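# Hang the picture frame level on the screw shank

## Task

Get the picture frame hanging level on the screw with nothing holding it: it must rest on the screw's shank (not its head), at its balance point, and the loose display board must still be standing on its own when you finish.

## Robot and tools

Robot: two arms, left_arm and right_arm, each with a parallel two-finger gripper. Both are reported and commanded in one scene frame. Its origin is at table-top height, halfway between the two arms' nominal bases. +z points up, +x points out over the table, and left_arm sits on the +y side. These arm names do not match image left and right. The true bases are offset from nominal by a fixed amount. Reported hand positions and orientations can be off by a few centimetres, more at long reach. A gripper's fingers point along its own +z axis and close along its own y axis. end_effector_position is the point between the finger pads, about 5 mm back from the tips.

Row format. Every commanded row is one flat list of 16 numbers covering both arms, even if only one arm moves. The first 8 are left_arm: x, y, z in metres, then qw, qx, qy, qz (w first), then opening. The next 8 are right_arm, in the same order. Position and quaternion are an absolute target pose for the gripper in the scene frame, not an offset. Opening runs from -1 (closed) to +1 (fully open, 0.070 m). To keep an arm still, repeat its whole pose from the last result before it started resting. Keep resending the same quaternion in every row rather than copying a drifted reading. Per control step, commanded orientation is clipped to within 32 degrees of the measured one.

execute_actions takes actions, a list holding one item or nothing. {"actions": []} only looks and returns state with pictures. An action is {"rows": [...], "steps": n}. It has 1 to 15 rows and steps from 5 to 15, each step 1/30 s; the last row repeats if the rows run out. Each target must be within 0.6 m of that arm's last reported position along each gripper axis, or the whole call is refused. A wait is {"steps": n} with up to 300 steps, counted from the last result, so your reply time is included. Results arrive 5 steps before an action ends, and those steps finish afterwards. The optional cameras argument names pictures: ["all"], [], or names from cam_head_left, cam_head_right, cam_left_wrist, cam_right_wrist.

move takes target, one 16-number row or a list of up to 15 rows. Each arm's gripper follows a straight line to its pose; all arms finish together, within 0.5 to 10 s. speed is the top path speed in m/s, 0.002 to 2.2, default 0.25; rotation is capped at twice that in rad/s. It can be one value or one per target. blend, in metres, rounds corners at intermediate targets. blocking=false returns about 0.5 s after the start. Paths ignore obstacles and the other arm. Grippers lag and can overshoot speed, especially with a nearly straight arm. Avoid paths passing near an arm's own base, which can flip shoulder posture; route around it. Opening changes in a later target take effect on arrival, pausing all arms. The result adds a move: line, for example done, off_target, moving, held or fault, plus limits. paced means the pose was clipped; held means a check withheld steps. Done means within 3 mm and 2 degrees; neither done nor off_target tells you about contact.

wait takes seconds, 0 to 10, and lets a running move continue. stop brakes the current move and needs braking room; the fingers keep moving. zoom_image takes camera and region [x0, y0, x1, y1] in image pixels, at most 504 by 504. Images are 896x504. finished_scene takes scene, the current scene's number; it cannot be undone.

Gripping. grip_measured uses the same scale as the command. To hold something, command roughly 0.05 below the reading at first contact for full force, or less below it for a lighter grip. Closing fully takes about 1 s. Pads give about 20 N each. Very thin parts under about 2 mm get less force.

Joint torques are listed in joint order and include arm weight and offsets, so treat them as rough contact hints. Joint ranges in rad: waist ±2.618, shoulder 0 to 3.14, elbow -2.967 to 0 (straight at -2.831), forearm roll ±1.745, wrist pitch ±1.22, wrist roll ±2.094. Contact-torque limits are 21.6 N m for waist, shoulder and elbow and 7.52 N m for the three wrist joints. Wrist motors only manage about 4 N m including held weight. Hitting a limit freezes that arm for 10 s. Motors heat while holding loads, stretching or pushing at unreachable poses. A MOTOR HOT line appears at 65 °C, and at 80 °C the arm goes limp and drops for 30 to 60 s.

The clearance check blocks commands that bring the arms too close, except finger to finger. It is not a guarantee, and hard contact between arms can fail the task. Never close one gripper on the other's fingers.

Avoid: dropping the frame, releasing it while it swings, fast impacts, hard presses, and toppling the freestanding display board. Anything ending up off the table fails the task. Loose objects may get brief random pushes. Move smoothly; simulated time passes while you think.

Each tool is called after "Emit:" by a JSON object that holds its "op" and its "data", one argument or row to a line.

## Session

Emit:
{"op": "execute_actions", "data": {
  "actions": []
}}

Emit:
{"op": "zoom_image", "data": {
  "camera": "cam_head_left",
  "region": [340, 0, 620, 190]
}}

Emit:
{"op": "zoom_image", "data": {
  "camera": "cam_head_right",
  "region": [330, 0, 610, 190]
}}

Scene clock: 0.00 s of 4500.00 s.
left_arm: end_effector_position=(+0.4202, +0.3387, +0.3327) grip_measured=+0.98 end_effector_quat_wxyz=(+0.569, -0.093, +0.773, -0.263) | right_arm: end_effector_position=(+0.0592, +0.1070, +0.2848) grip_measured=+0.98 end_effector_quat_wxyz=(-0.315, +0.854, -0.247, -0.332)
Joint positions: left_arm=[0.682 1.54 -1.063 -1.578 0.957 1.346 0.069] | right_arm=[1.098 1.584 -1.251 0.984 0.989 -1.935 0.069]
Joint torques (N m): no reading
Motor temperatures (°C): left_arm=[30 31 32 32 35 29] | right_arm=[29 30 32 34 37 31]
Hand target: left_arm +0.4202, +0.3387, +0.3327; +0.569, -0.093, +0.773, -0.263 | right_arm +0.0592, +0.1070, +0.2848; -0.315, +0.854, -0.247, -0.332
camera_calibration:
cam_left_wrist: T_world_to_cam=[[-0.138711, -0.855812, 0.498343, 0.185923], [-0.79869, -0.200849, -0.567233, 0.592911], [0.585536, -0.476703, -0.655668, 0.255234], [0, 0, 0, 1]] pos_world=[0.349893, 0.399872, 0.411014]
cam_right_wrist: T_world_to_cam=[[0.659904, 0.664249, 0.35114, -0.209496], [0.748492, -0.621906, -0.230199, 0.0814699], [0.0654668, 0.414735, -0.907584, 0.328533], [0, 0, 0, 1]] pos_world=[0.0557595, 0.0535699, 0.390488]

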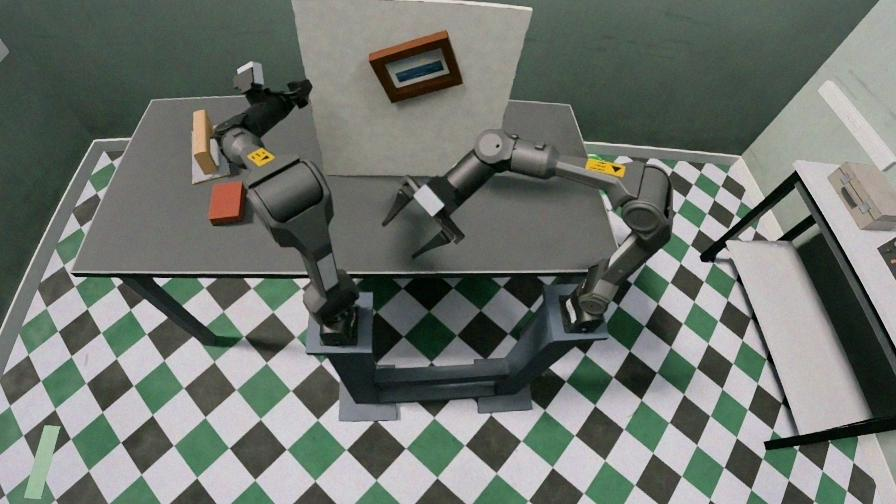

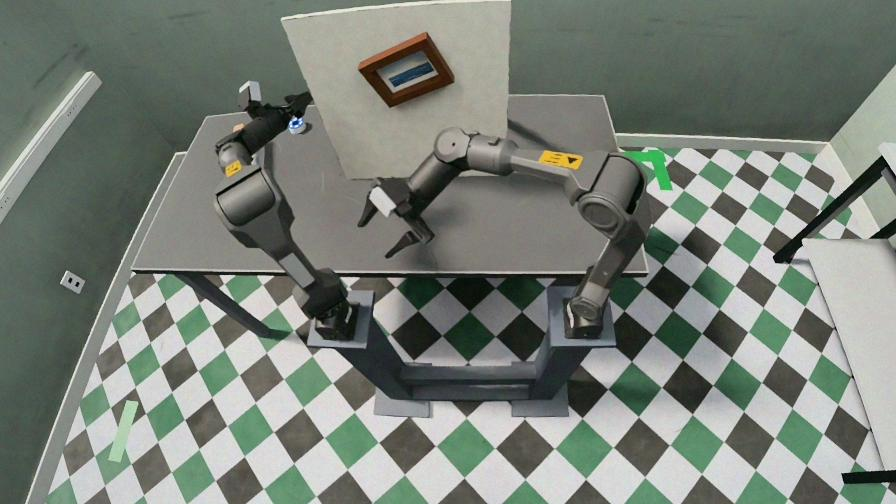

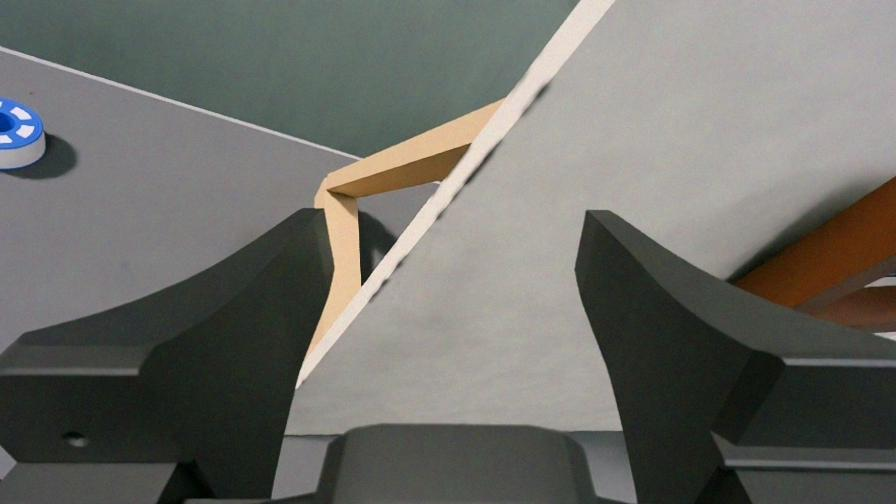

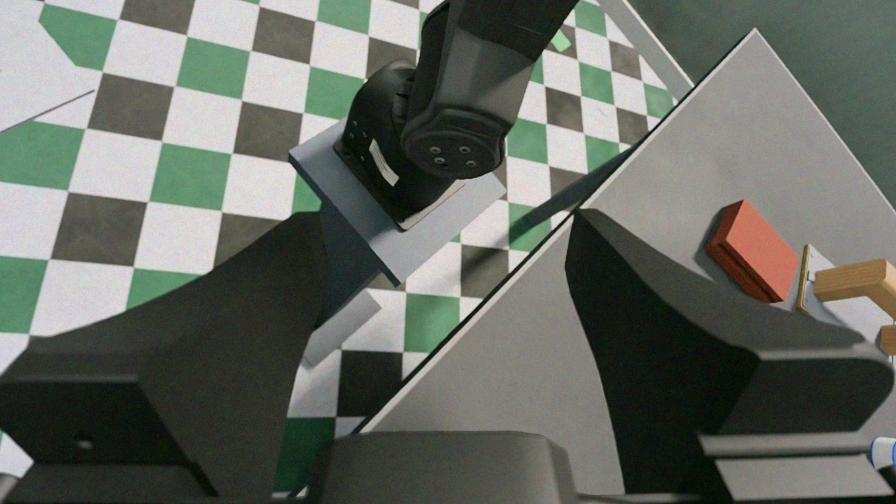

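Scaled by 1.800 from the camera's 896x504 image, which has a finer 1280x720 frame.

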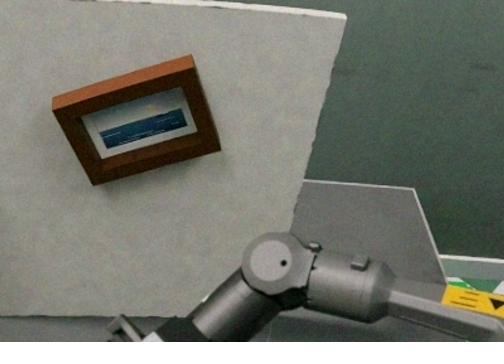

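Scaled by 1.800 from the camera's 896x504 image, which has a finer 1280x720 frame.

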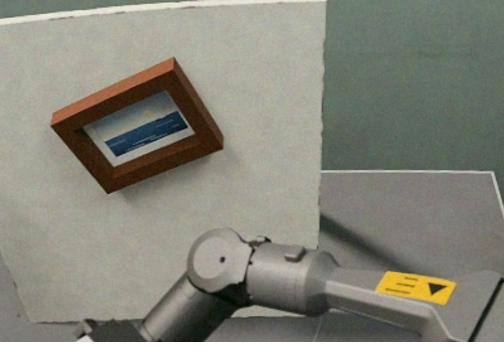

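Emit:
{"op": "move", "data": {
  "target": [
    [0.40,0.39,0.42,0.296,-0.307,0.656,-0.623,0.6,0.15,-0.05,0.33,0.1,-0.55,0.75,0.15,0.98],
    [0.46,0.365,0.44,0.296,-0.307,0.656,-0.623,0.6,0.30,-0.30,0.35,0.266,-0.127,0.954,0.046,0.98]
  ],
  "speed": 0.3,
  "blend": [0.05,0],
  "cameras": ["all"]
}}

Scene clock: 5.87 s of 4500.00 s.
left_arm: end_effector_position=(+0.4603, +0.3648, +0.4400) grip_measured=+0.60 end_effector_quat_wxyz=(+0.357, -0.366, +0.626, -0.589) | right_arm: end_effector_position=(+0.3005, -0.3000, +0.3495) grip_measured=+0.98 end_effector_quat_wxyz=(+0.313, -0.118, +0.942, +0.029)
Joint positions: left_arm=[0.734 1.793 -1.669 -1.529 1.223 0.036 0.056] | right_arm=[-0.126 1.162 -1.317 0.229 1.216 -0.412 0.069]
Joint torques (N m): left_arm=[0.12 -7.45 -2.73 -0.72 -0.16 -0.03] | right_arm=[0.66 -3.34 -3.74 0.26 0.08 -0.07]
Hand target: left_arm +0.4602, +0.3647, +0.4400; +0.357, -0.367, +0.626, -0.589 | right_arm +0.3001, -0.2999, +0.3496; +0.313, -0.118, +0.942, +0.028
Off the commanded pose: left_arm 0.000 m, 11 deg | right_arm 0.001 m, 6 deg.
joint sent to its limit (left arm) — joint 5 (wrist pitch), upper limit.
joint sent to its limit (right arm) — joint 5 (wrist pitch), upper limit.
Kept back: nothing.
move: off_target (left_arm, right_arm)
camera_calibration:
cam_left_wrist: T_world_to_cam=[[0.0529268, -0.0592691, 0.996838, -0.437837], [-0.886425, -0.462458, 0.019568, 0.568711], [0.459836, -0.884658, -0.0770141, 0.266745], [0, 0, 0, 1]] pos_world=[0.404634, 0.473033, 0.445867]
cam_right_wrist: T_world_to_cam=[[0.203879, -0.978984, 0.00475953, -0.355926], [-0.978855, -0.203765, 0.0179402, 0.220494], [-0.0165933, -0.00831652, -0.999828, 0.47026], [0, 0, 0, 1]] pos_world=[0.296201, -0.299607, 0.467918]

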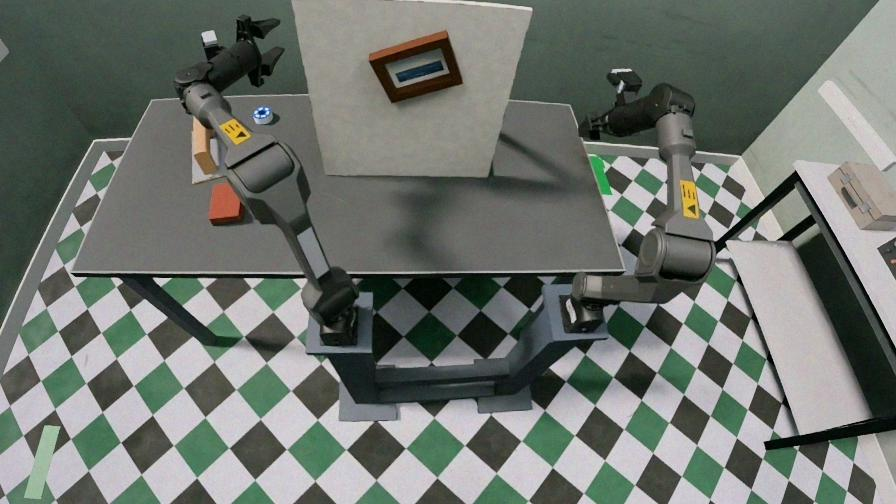

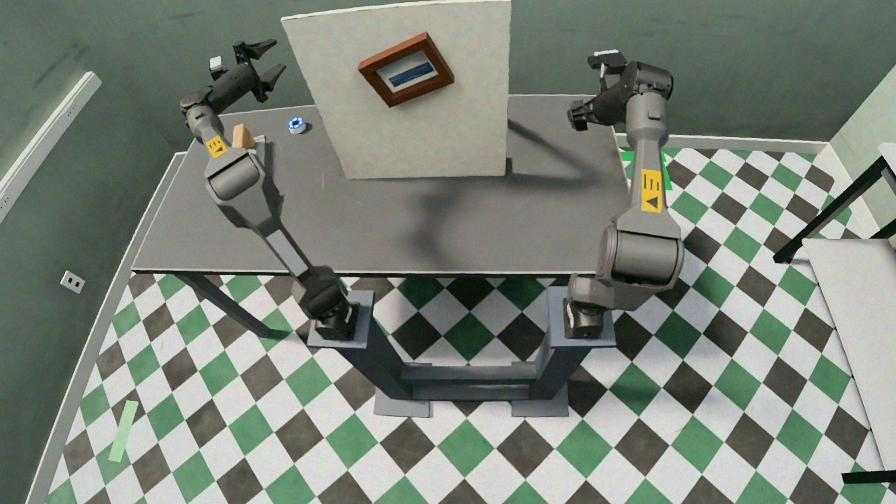

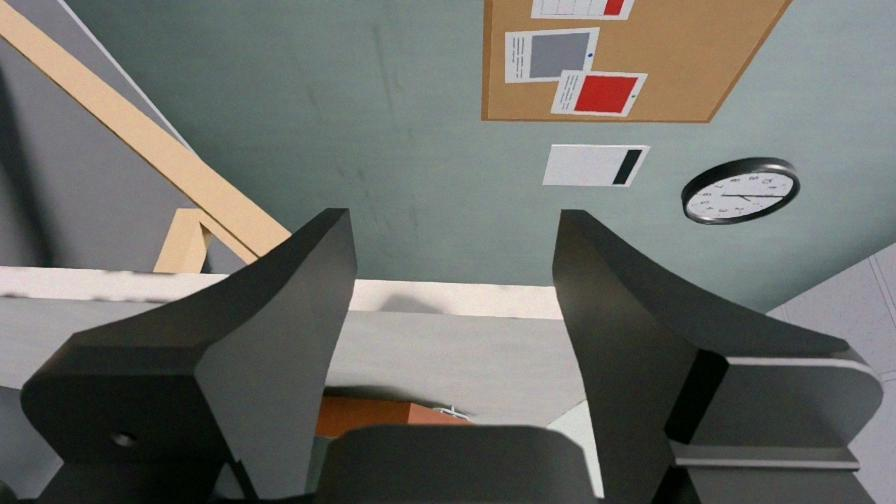

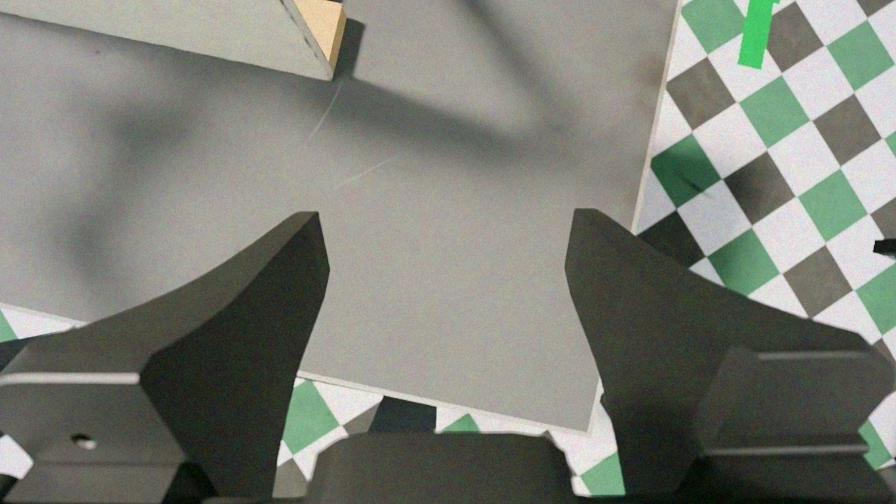

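Emit:
{"op": "zoom_image", "data": {
  "camera": "cam_left_wrist",
  "region": [300, 370, 500, 440]
}}

Emit:
{"op": "zoom_image", "data": {
  "camera": "cam_left_wrist",
  "region": [400, 385, 490, 435]
}}

Emit:
{"op": "zoom_image", "data": {
  "camera": "cam_head_left",
  "region": [360, 20, 420, 60]
}}

Emit:
{"op": "zoom_image", "data": {
  "camera": "cam_head_left",
  "region": [420, 20, 480, 60]
}}

Emit:
{"op": "zoom_image", "data": {
  "camera": "cam_head_left",
  "region": [360, 70, 420, 110]
}}

Emit:
{"op": "zoom_image", "data": {
  "camera": "cam_head_left",
  "region": [420, 60, 480, 100]
}}

Emit:
{"op": "zoom_image", "data": {
  "camera": "cam_head_right",
  "region": [350, 40, 410, 80]
}}

Emit:
{"op": "zoom_image", "data": {
  "camera": "cam_head_right",
  "region": [400, 20, 460, 60]
}}

Emit:
{"op": "zoom_image", "data": {
  "camera": "cam_head_right",
  "region": [360, 75, 420, 115]
}}

Emit:
{"op": "zoom_image", "data": {
  "camera": "cam_head_right",
  "region": [410, 60, 470, 100]
}}

Scaled by 2.520 from the camera's 896x504 image, which has a finer 1280x720 frame.

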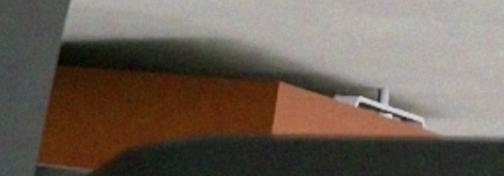

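Scaled by 5.600 from the camera's 896x504 image, which has a finer 1280x720 frame.

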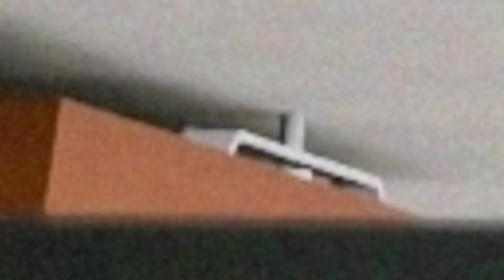

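Scaled by 8.400 from the camera's 896x504 image, which has a finer 1280x720 frame.

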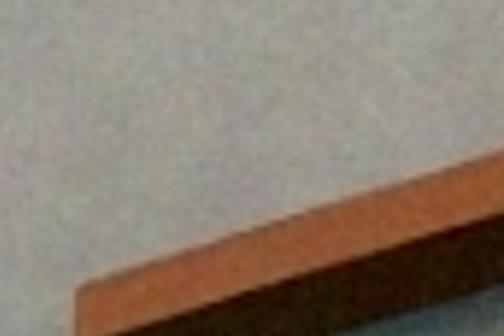

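Scaled by 8.400 from the camera's 896x504 image, which has a finer 1280x720 frame.

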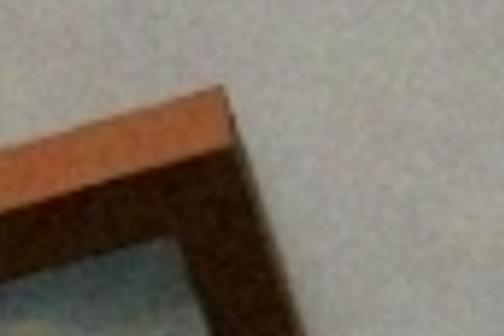

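Scaled by 8.400 from the camera's 896x504 image, which has a finer 1280x720 frame.

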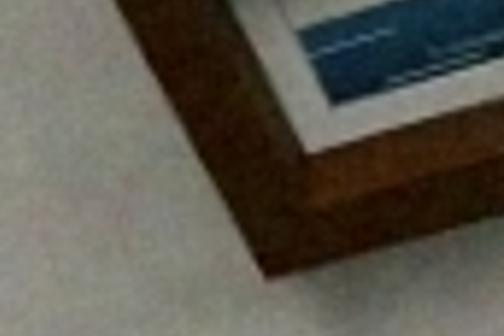

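Scaled by 8.400 from the camera's 896x504 image, which has a finer 1280x720 frame.

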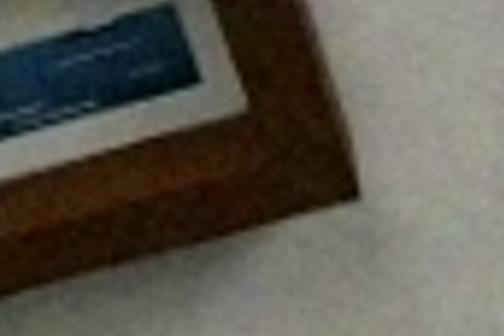

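Scaled by 8.400 from the camera's 896x504 image, which has a finer 1280x720 frame.

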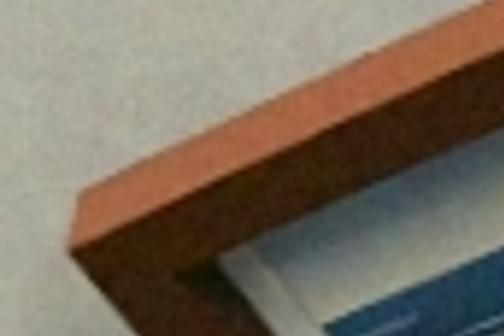

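Scaled by 8.400 from the camera's 896x504 image, which has a finer 1280x720 frame.

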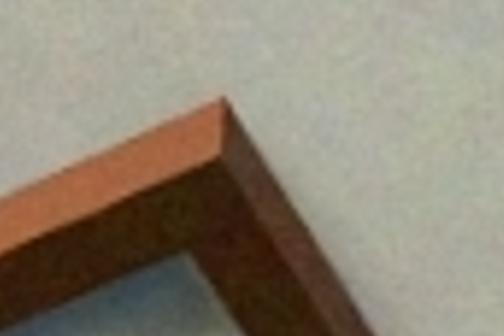

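Scaled by 8.400 from the camera's 896x504 image, which has a finer 1280x720 frame.

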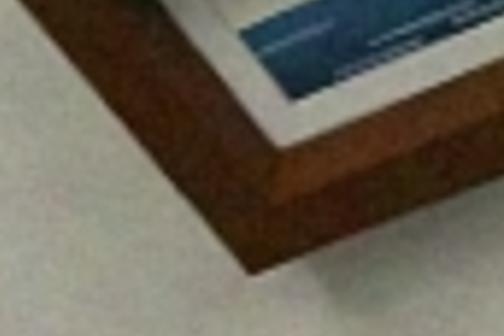

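Scaled by 8.400 from the camera's 896x504 image, which has a finer 1280x720 frame.

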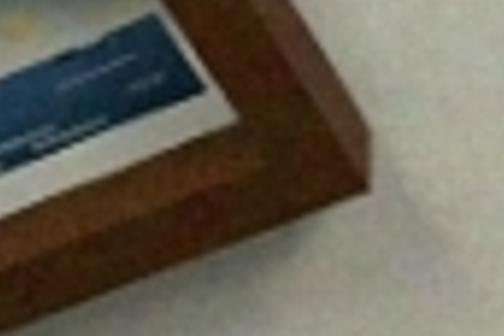

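Emit:
{"op": "move", "data": {
  "target": [0.49,0.355,0.465,0.357,-0.366,0.626,-0.589,0.6,0.30,-0.30,0.35,0.313,-0.118,0.942,0.029,0.98],
  "speed": 0.2,
  "cameras": ["cam_left_wrist"]
}}

Emit:
{"op": "zoom_image", "data": {
  "camera": "cam_left_wrist",
  "region": [330, 330, 530, 430]
}}

Emit:
{"op": "zoom_image", "data": {
  "camera": "cam_left_wrist",
  "region": [400, 350, 490, 400]
}}

Scene clock: 10.77 s of 4500.00 s.
left_arm: end_effector_position=(+0.4901, +0.3548, +0.4655) grip_measured=+0.60 end_effector_quat_wxyz=(+0.357, -0.366, +0.626, -0.589) | right_arm: end_effector_position=(+0.3001, -0.2998, +0.3497) grip_measured=+0.98 end_effector_quat_wxyz=(+0.313, -0.118, +0.942, +0.029)
Joint positions: left_arm=[0.66 1.872 -1.885 -1.471 1.16 -0.116 0.056] | right_arm=[-0.127 1.16 -1.316 0.231 1.216 -0.414 0.069]
Joint torques (N m): left_arm=[0.41 -7.69 -2.23 -0.81 -0.13 0.14] | right_arm=[-0.45 -3.27 -3.59 0.28 0.11 -0.12]
Hand target: left_arm +0.4900, +0.3550, +0.4650; +0.357, -0.366, +0.626, -0.589 | right_arm +0.3000, -0.3000, +0.3499; +0.314, -0.118, +0.942, +0.029
Off the commanded pose: left_arm 0.001 m, 0 deg | right_arm 0.000 m, 0 deg.
joint sent to its limit (right arm) — joint 5 (wrist pitch), upper limit.
Kept back: nothing.
move: done
camera_calibration:
cam_left_wrist: T_world_to_cam=[[0.0521689, -0.0593476, 0.996873, -0.464988], [-0.887139, -0.461113, 0.0189744, 0.590148], [0.458545, -0.885355, -0.0767053, 0.246798], [0, 0, 0, 1]] pos_world=[0.434633, 0.463033, 0.471267]
Images, in order (width x height): cam_left_wrist 896x504.

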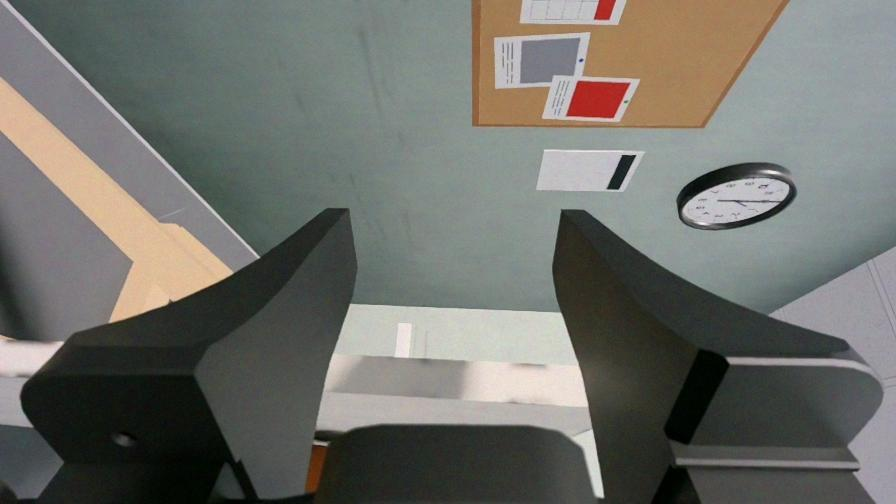

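Scaled by 2.520 from the camera's 896x504 image, which has a finer 1280x720 frame.

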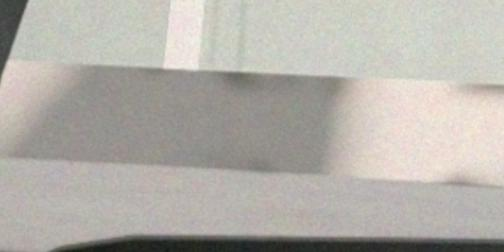

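Scaled by 5.600 from the camera's 896x504 image, which has a finer 1280x720 frame.

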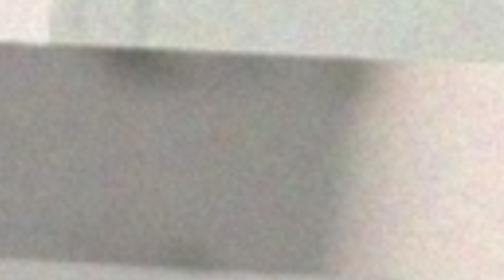

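Emit:
{"op": "move", "data": {
  "target": [0.41,0.34,0.49,0.357,-0.366,0.626,-0.589,0.98,0.30,-0.30,0.35,0.313,-0.118,0.942,0.029,0.98],
  "speed": 0.2,
  "cameras": ["cam_left_wrist"]
}}

Emit:
{"op": "zoom_image", "data": {
  "camera": "cam_left_wrist",
  "region": [330, 300, 530, 430]
}}

Scene clock: 11.93 s of 4500.00 s.
left_arm: end_effector_position=(+0.4098, +0.3396, +0.4902) grip_measured=+0.98 end_effector_quat_wxyz=(+0.373, -0.379, +0.616, -0.582) | right_arm: end_effector_position=(+0.3001, -0.2998, +0.3497) grip_measured=+0.98 end_effector_quat_wxyz=(+0.313, -0.118, +0.942, +0.029)
Joint positions: left_arm=[0.773 1.575 -1.586 -1.486 1.223 -0.103 0.069] | right_arm=[-0.127 1.16 -1.316 0.231 1.216 -0.414 0.069]
Joint torques (N m): left_arm=[-0.65 -5.16 -3.26 -0.86 -0.1 0.07] | right_arm=[-0.47 -3.26 -3.7 0.28 0.1 -0.11]
Hand target: left_arm +0.4103, +0.3397, +0.4900; +0.373, -0.379, +0.616, -0.582 | right_arm +0.3000, -0.3000, +0.3499; +0.314, -0.118, +0.942, +0.029
Off the commanded pose: left_arm 0.001 m, 3 deg | right_arm 0.000 m, 0 deg.
joint sent to its limit (left arm) — joint 5 (wrist pitch), upper limit.
joint sent to its limit (right arm) — joint 5 (wrist pitch), upper limit.
Kept back: nothing.
move: off_target (left_arm)
camera_calibration:
cam_left_wrist: T_world_to_cam=[[0.0489401, -0.0566059, 0.997196, -0.486169], [-0.86389, -0.503491, 0.013817, 0.518777], [0.501298, -0.862144, -0.0735422, 0.24514], [0, 0, 0, 1]] pos_world=[0.349072, 0.445026, 0.495666]
Images, in order (width x height): cam_left_wrist 896x504.

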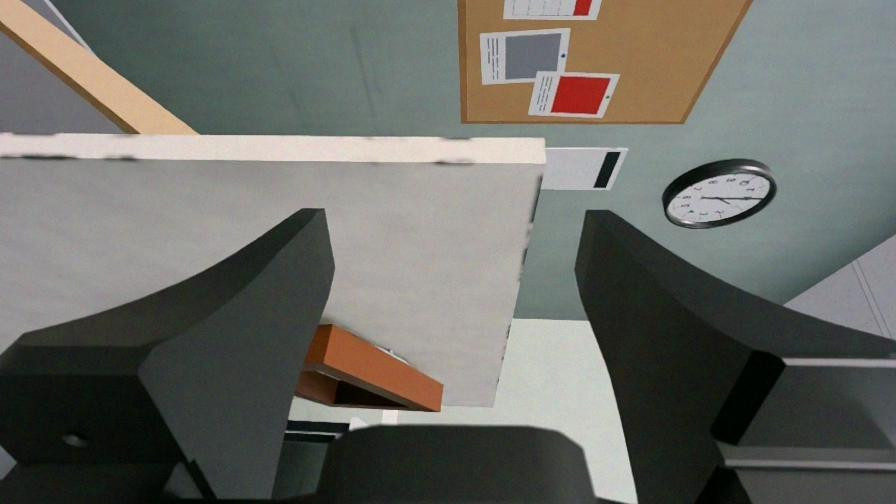

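Scaled by 2.520 from the camera's 896x504 image, which has a finer 1280x720 frame.

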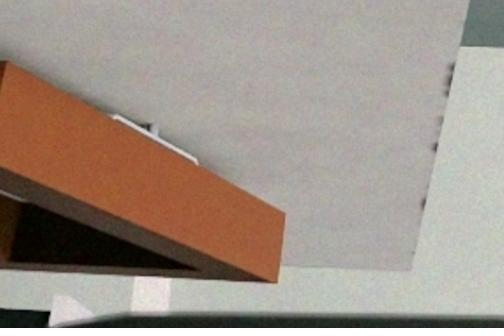

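Emit:
{"op": "zoom_image", "data": {
  "camera": "cam_left_wrist",
  "region": [310, 315, 450, 420]
}}

Emit:
{"op": "zoom_image", "data": {
  "camera": "cam_left_wrist",
  "region": [365, 335, 425, 375]
}}

Scaled by 3.600 from the camera's 896x504 image, which has a finer 1280x720 frame.

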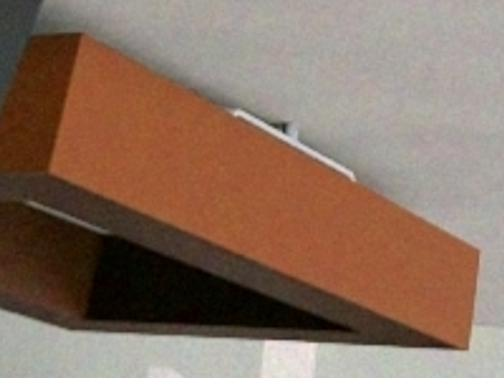

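Scaled by 8.400 from the camera's 896x504 image, which has a finer 1280x720 frame.

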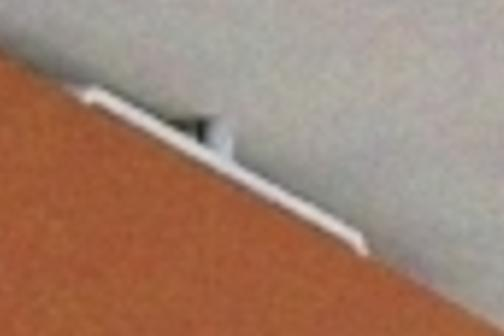

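Emit:
{"op": "move", "data": {
  "target": [
    [0.35,0.30,0.46,0.376,-0.44,0.52,-0.62,0.7,0.30,-0.30,0.35,0.313,-0.118,0.942,0.029,0.98],
    [0.325,0.146,0.398,0.3763,-0.5047,0.4186,-0.6543,0.7,0.30,-0.30,0.35,0.313,-0.118,0.942,0.029,0.98],
    [0.365,0.139,0.404,0.3763,-0.5047,0.4186,-0.6543,0.7,0.30,-0.30,0.35,0.313,-0.118,0.942,0.029,0.98]
  ],
  "speed": 0.25,
  "blend": [0.03,0.01,0],
  "cameras": ["cam_left_wrist","cam_head_left"]
}}

Scene clock: 17.50 s of 4500.00 s.
left_arm: end_effector_position=(+0.3650, +0.1390, +0.4041) grip_measured=+0.70 end_effector_quat_wxyz=(-0.376, +0.505, -0.419, +0.655) | right_arm: end_effector_position=(+0.3001, -0.2998, +0.3497) grip_measured=+0.98 end_effector_quat_wxyz=(+0.313, -0.118, +0.942, +0.029)
Joint positions: left_arm=[-0.388 1.134 -0.675 -0.426 -0.557 -1.528 0.059] | right_arm=[-0.127 1.16 -1.316 0.231 1.216 -0.414 0.069]
Joint torques (N m): left_arm=[0.02 -2.53 -2.75 0.14 -1.38 0.06] | right_arm=[-0.47 -2.94 -4.13 0.26 0.1 -0.08]
Hand target: left_arm +0.3650, +0.1390, +0.4040; -0.376, +0.505, -0.419, +0.654 | right_arm +0.3000, -0.3000, +0.3499; +0.314, -0.118, +0.942, +0.029
Off the commanded pose: left_arm 0.000 m, 0 deg | right_arm 0.000 m, 0 deg.
joint sent to its limit (right arm) — joint 5 (wrist pitch), upper limit.
Kept back: nothing.
move: done
camera_calibration:
cam_left_wrist: T_world_to_cam=[[-0.0495966, 0.352248, 0.934592, -0.405025], [-0.718466, -0.662594, 0.211605, 0.269359], [0.693792, -0.660977, 0.285941, -0.155154], [0, 0, 0, 1]] pos_world=[0.281082, 0.218592, 0.3659]
Images, in order (width x height): cam_head_left 896x504, cam_left_wrist 896x504.

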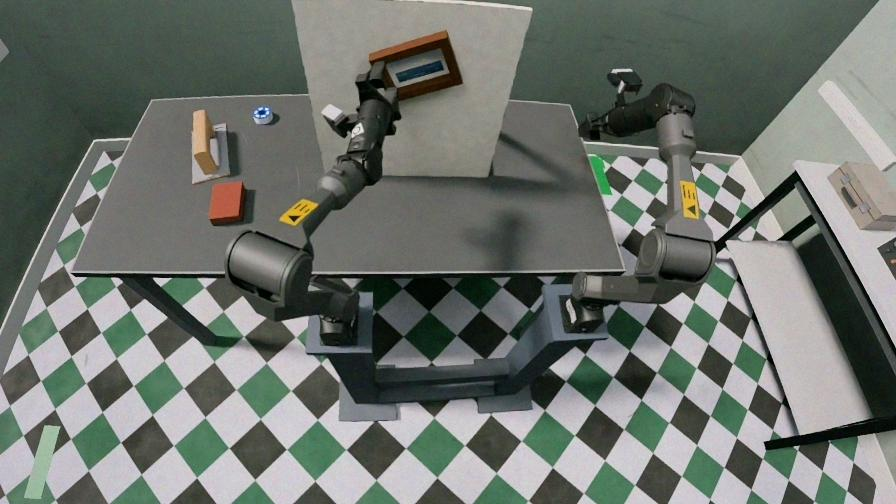

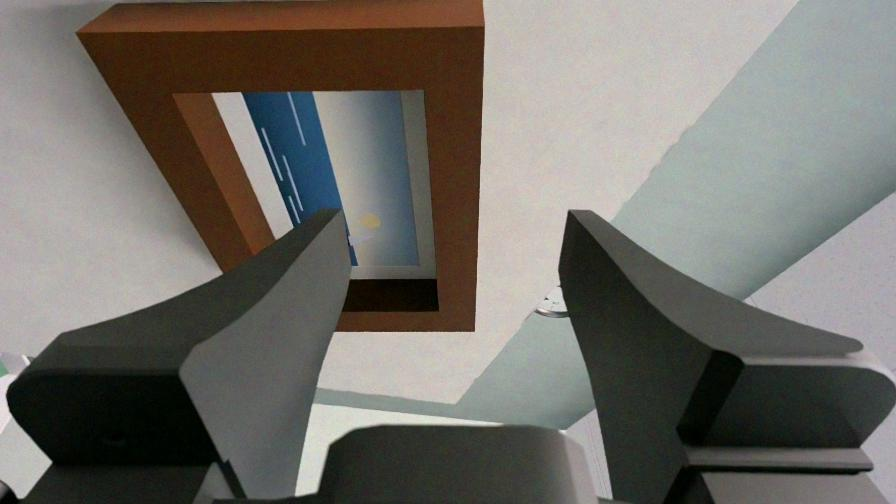

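Emit:
{"op": "move", "data": {
  "target": [0.427,0.125,0.4135,0.3692,-0.5090,0.4104,-0.6603,0.7,0.30,-0.30,0.35,0.313,-0.118,0.942,0.029,0.98],
  "speed": 0.12,
  "cameras": ["cam_left_wrist","cam_head_left"]
}}

Emit:
{"op": "zoom_image", "data": {
  "camera": "cam_left_wrist",
  "region": [300, 100, 650, 400]
}}

Scene clock: 20.13 s of 4500.00 s.
left_arm: end_effector_position=(+0.4276, +0.1246, +0.4134) grip_measured=+0.70 end_effector_quat_wxyz=(-0.369, +0.509, -0.410, +0.660) | right_arm: end_effector_position=(+0.3001, -0.2998, +0.3497) grip_measured=+0.98 end_effector_quat_wxyz=(+0.313, -0.118, +0.942, +0.029)
Joint positions: left_arm=[-0.341 1.366 -0.891 -0.333 -0.561 -1.642 0.059] | right_arm=[-0.127 1.16 -1.316 0.231 1.216 -0.414 0.069]
Joint torques (N m): left_arm=[0.22 -6.06 -2.65 0.2 -1.12 0.04] | right_arm=[-0.44 -2.81 -4.37 0.26 0.09 -0.07]
Hand target: left_arm +0.4270, +0.1250, +0.4135; -0.369, +0.509, -0.410, +0.660 | right_arm +0.3000, -0.3000, +0.3499; +0.314, -0.118, +0.942, +0.029
Off the commanded pose: left_arm 0.001 m, 0 deg | right_arm 0.000 m, 0 deg.
joint sent to its limit (right arm) — joint 5 (wrist pitch), upper limit.
Kept back: nothing.
move: done
camera_calibration:
cam_left_wrist: T_world_to_cam=[[-0.0491598, 0.376421, 0.925144, -0.404712], [-0.719966, -0.655352, 0.228392, 0.295689], [0.692266, -0.654844, 0.303227, -0.21811], [0, 0, 0, 1]] pos_world=[0.343981, 0.203294, 0.373021]
Images, in order (width x height): cam_head_left 896x504, cam_left_wrist 896x504.

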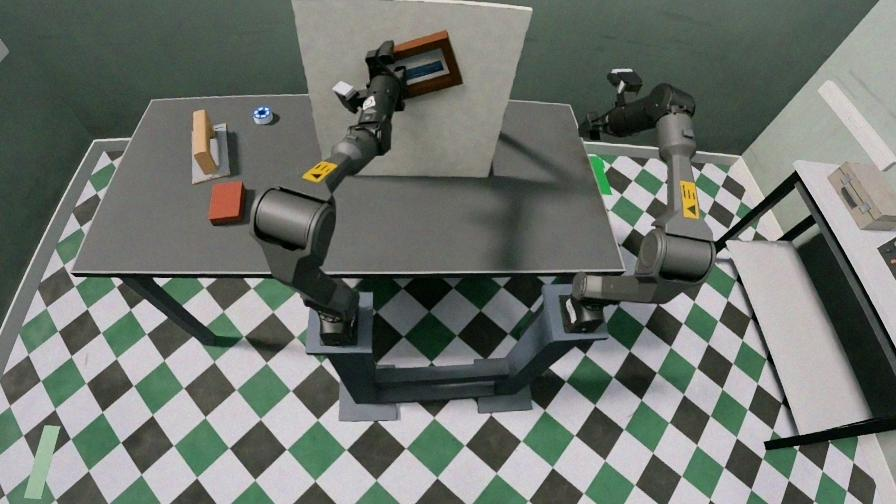

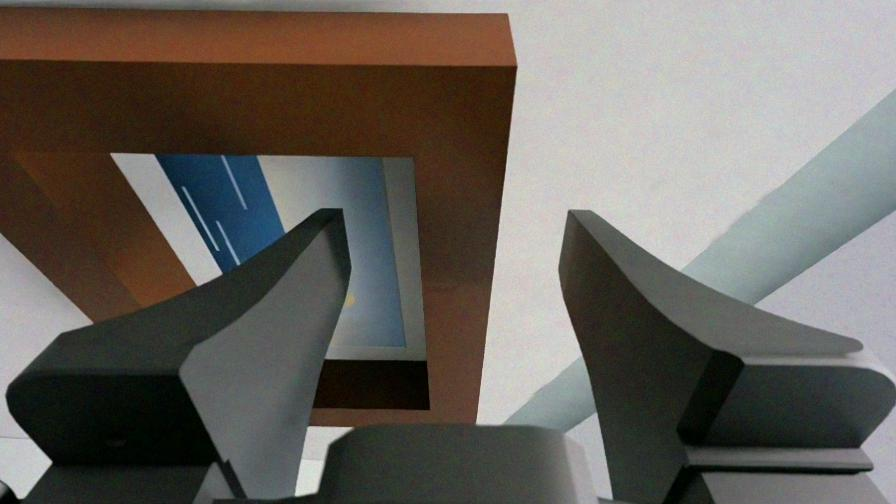

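Scaled by 1.440 from the camera's 896x504 image, which has a finer 1280x720 frame.

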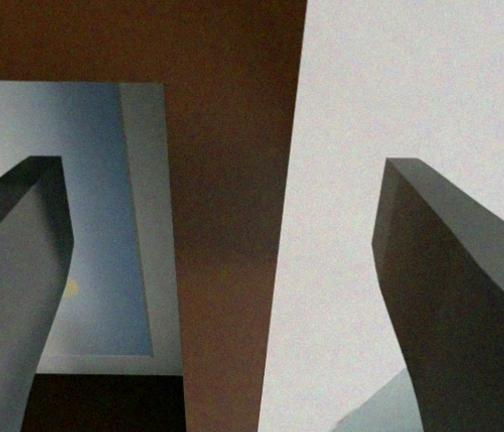

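Emit:
{"op": "move", "data": {
  "target": [
    [0.4428,0.1195,0.4158,0.3692,-0.5090,0.4104,-0.6603,0.7,0.30,-0.30,0.35,0.313,-0.118,0.942,0.029,0.98],
    [0.4428,0.1195,0.4158,0.3692,-0.5090,0.4104,-0.6603,-0.15,0.30,-0.30,0.35,0.313,-0.118,0.942,0.029,0.98]
  ],
  "speed": 0.08,
  "cameras": ["cam_left_wrist"]
}}

Emit:
{"op": "zoom_image", "data": {
  "camera": "cam_left_wrist",
  "region": [300, 120, 600, 400]
}}

Scene clock: 22.00 s of 4500.00 s.
left_arm: end_effector_position=(+0.4430, +0.1198, +0.4170) grip_measured=-0.15 end_effector_quat_wxyz=(-0.370, +0.508, -0.409, +0.661) | right_arm: end_effector_position=(+0.3001, -0.2998, +0.3497) grip_measured=+0.98 end_effector_quat_wxyz=(+0.313, -0.118, +0.942, +0.029)
Joint positions: left_arm=[-0.339 1.421 -0.955 -0.335 -0.555 -1.639 0.03] | right_arm=[-0.127 1.16 -1.316 0.231 1.216 -0.414 0.069]
Joint torques (N m): left_arm=[-0.16 -5.6 -2.97 0.3 -1.18 -0.1] | right_arm=[-0.47 -2.69 -4.52 0.25 0.1 -0.06]
Hand target: left_arm +0.4428, +0.1195, +0.4158; -0.369, +0.509, -0.410, +0.660 | right_arm +0.3000, -0.3000, +0.3499; +0.314, -0.118, +0.942, +0.029
Off the commanded pose: left_arm 0.001 m, 0 deg | right_arm 0.000 m, 0 deg.
joint sent to its limit (right arm) — joint 5 (wrist pitch), upper limit.
Kept back: nothing.
move: done
camera_calibration:
cam_left_wrist: T_world_to_cam=[[-0.052744, 0.377229, 0.924617, -0.403839], [-0.719862, -0.656085, 0.226608, 0.303591], [0.692111, -0.653644, 0.306157, -0.234266], [0, 0, 0, 1]] pos_world=[0.359381, 0.198395, 0.376322]
Images, in order (width x height): cam_left_wrist 896x504.

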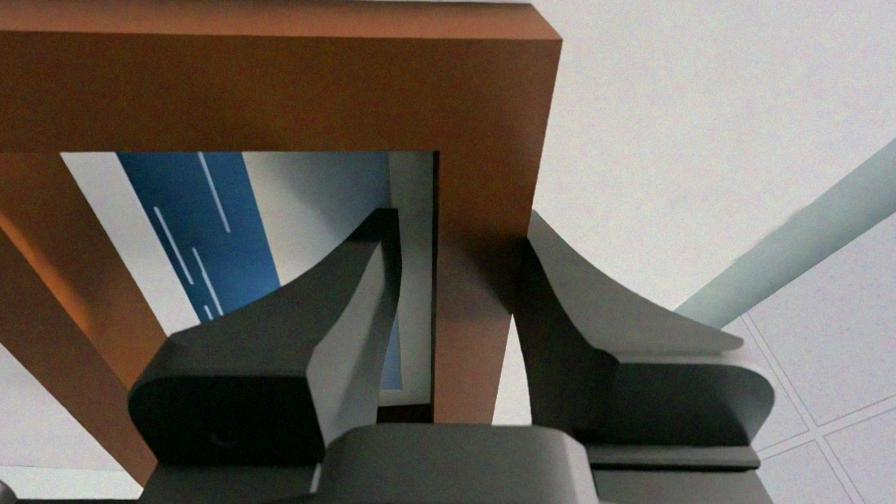

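Scaled by 1.680 from the camera's 896x504 image, which has a finer 1280x720 frame.

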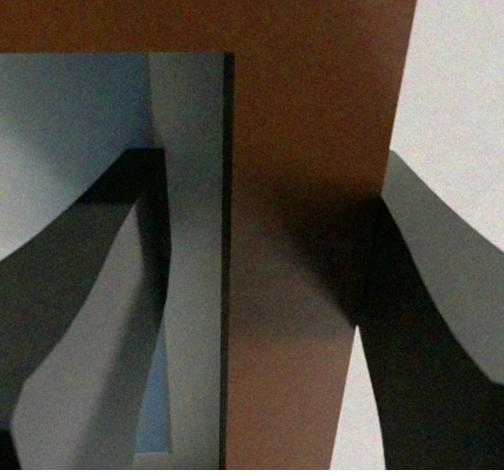

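Emit:
{"op": "execute_actions", "data": {
  "actions": []
}}

Emit:
{"op": "zoom_image", "data": {
  "camera": "cam_head_left",
  "region": [350, 10, 500, 120]
}}

Emit:
{"op": "zoom_image", "data": {
  "camera": "cam_head_right",
  "region": [340, 10, 490, 120]
}}

Scene clock: 23.33 s of 4500.00 s.
left_arm: end_effector_position=(+0.4429, +0.1198, +0.4159) grip_measured=-0.15 end_effector_quat_wxyz=(-0.369, +0.509, -0.410, +0.660) | right_arm: end_effector_position=(+0.3001, -0.2998, +0.3497) grip_measured=+0.98 end_effector_quat_wxyz=(+0.313, -0.118, +0.942, +0.029)
Joint positions: left_arm=[-0.339 1.421 -0.953 -0.335 -0.554 -1.639 0.03] | right_arm=[-0.127 1.16 -1.316 0.231 1.216 -0.414 0.069]
Joint torques (N m): left_arm=[-0.69 -6.22 -2.76 0.13 -1.54 -0.1] | right_arm=[-0.47 -2.64 -4.59 0.25 0.1 -0.06]
Motor temperatures (°C): left_arm=[30 31 32 32 35 29] | right_arm=[29 30 33 34 37 31]
Hand target: left_arm +0.4428, +0.1195, +0.4158; -0.369, +0.509, -0.410, +0.660 | right_arm +0.3000, -0.3000, +0.3499; +0.314, -0.118, +0.942, +0.029
Off the commanded pose: left_arm 0.000 m, 0 deg | right_arm 0.000 m, 0 deg.
Steps of this call (1-40: nothing new was sent). Readings (end_effector_position of left_arm | right_arm):
1: (+0.4430, +0.1198, +0.4170) | (+0.3001, -0.2998, +0.3497)
2: (+0.4430, +0.1198, +0.4170) | (+0.3001, -0.2998, +0.3497)
4: (+0.4430, +0.1197, +0.4164) | (+0.3001, -0.2998, +0.3497)
8: (+0.4430, +0.1197, +0.4164) | (+0.3001, -0.2998, +0.3497)
40: the state above
camera_calibration:
cam_left_wrist: T_world_to_cam=[[-0.0502396, 0.376525, 0.925043, -0.404029], [-0.719458, -0.656058, 0.227964, 0.302969], [0.692716, -0.654077, 0.303854, -0.233149], [0, 0, 0, 1]] pos_world=[0.359181, 0.198394, 0.375521]
cam_right_wrist: T_world_to_cam=[[0.204688, -0.978817, 0.00437966, -0.355816], [-0.978709, -0.204592, 0.0164395, 0.220318], [-0.0151952, -0.00765138, -0.999855, 0.470348], [0, 0, 0, 1]] pos_world=[0.295605, -0.299605, 0.468216]

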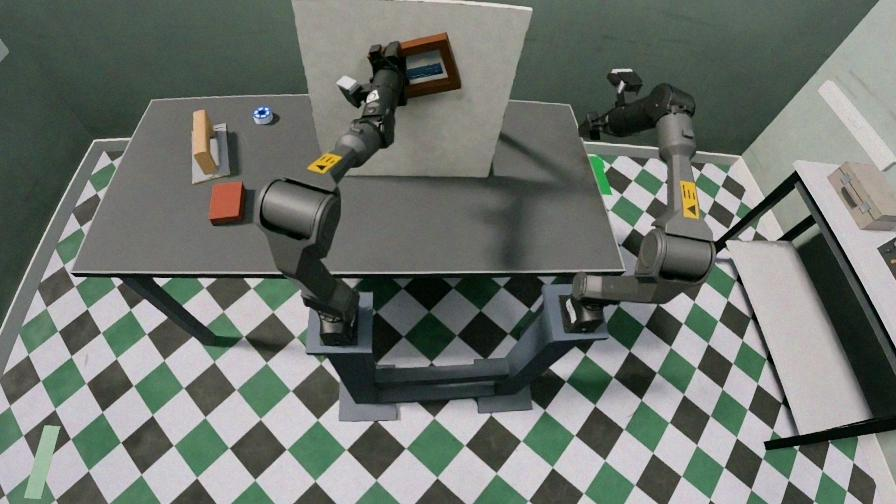

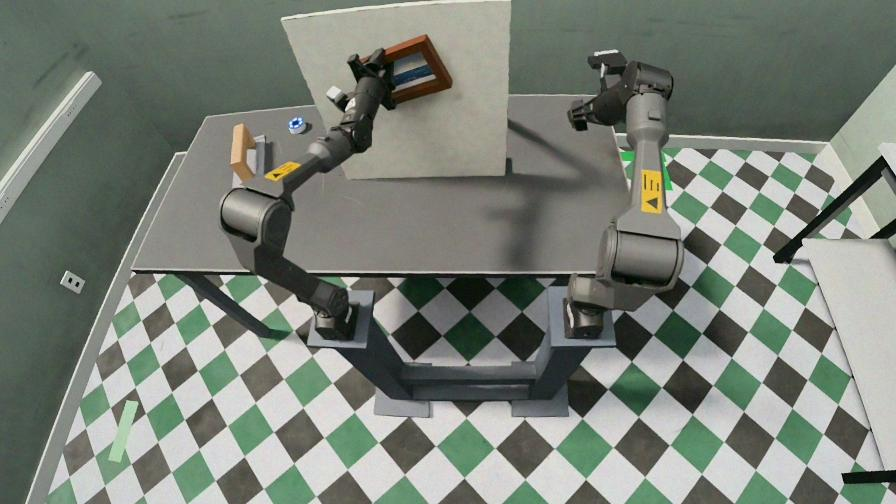

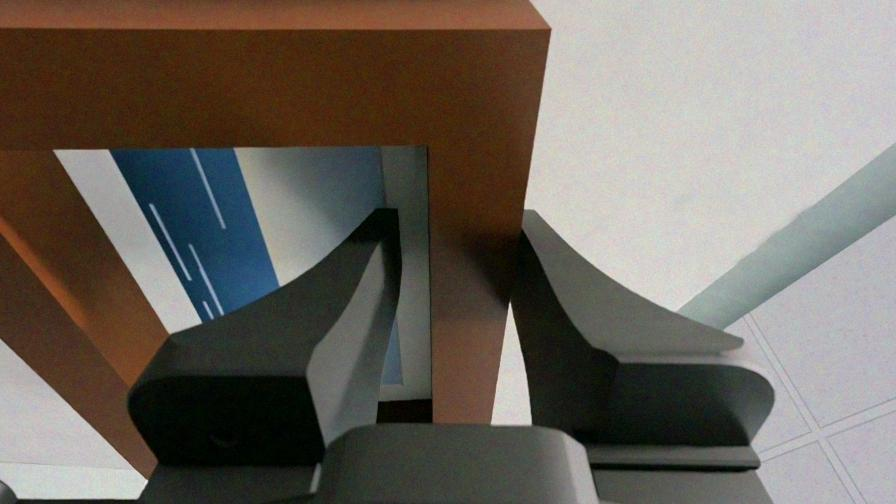

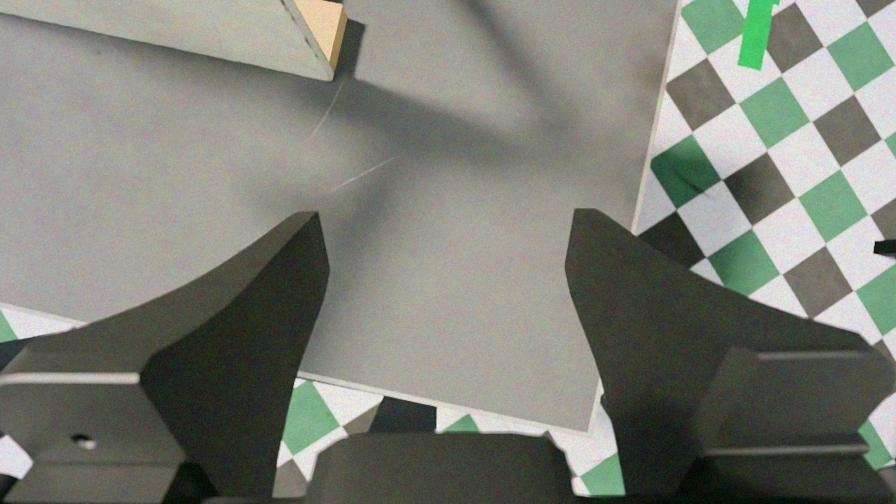

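Scaled by 3.360 from the camera's 896x504 image, which has a finer 1280x720 frame.

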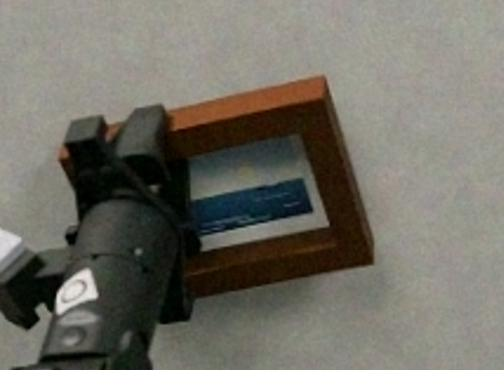

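Scaled by 3.360 from the camera's 896x504 image, which has a finer 1280x720 frame.

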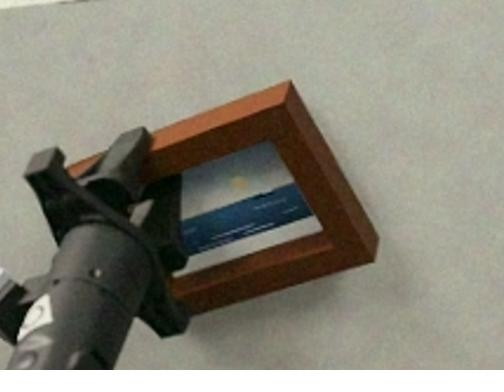

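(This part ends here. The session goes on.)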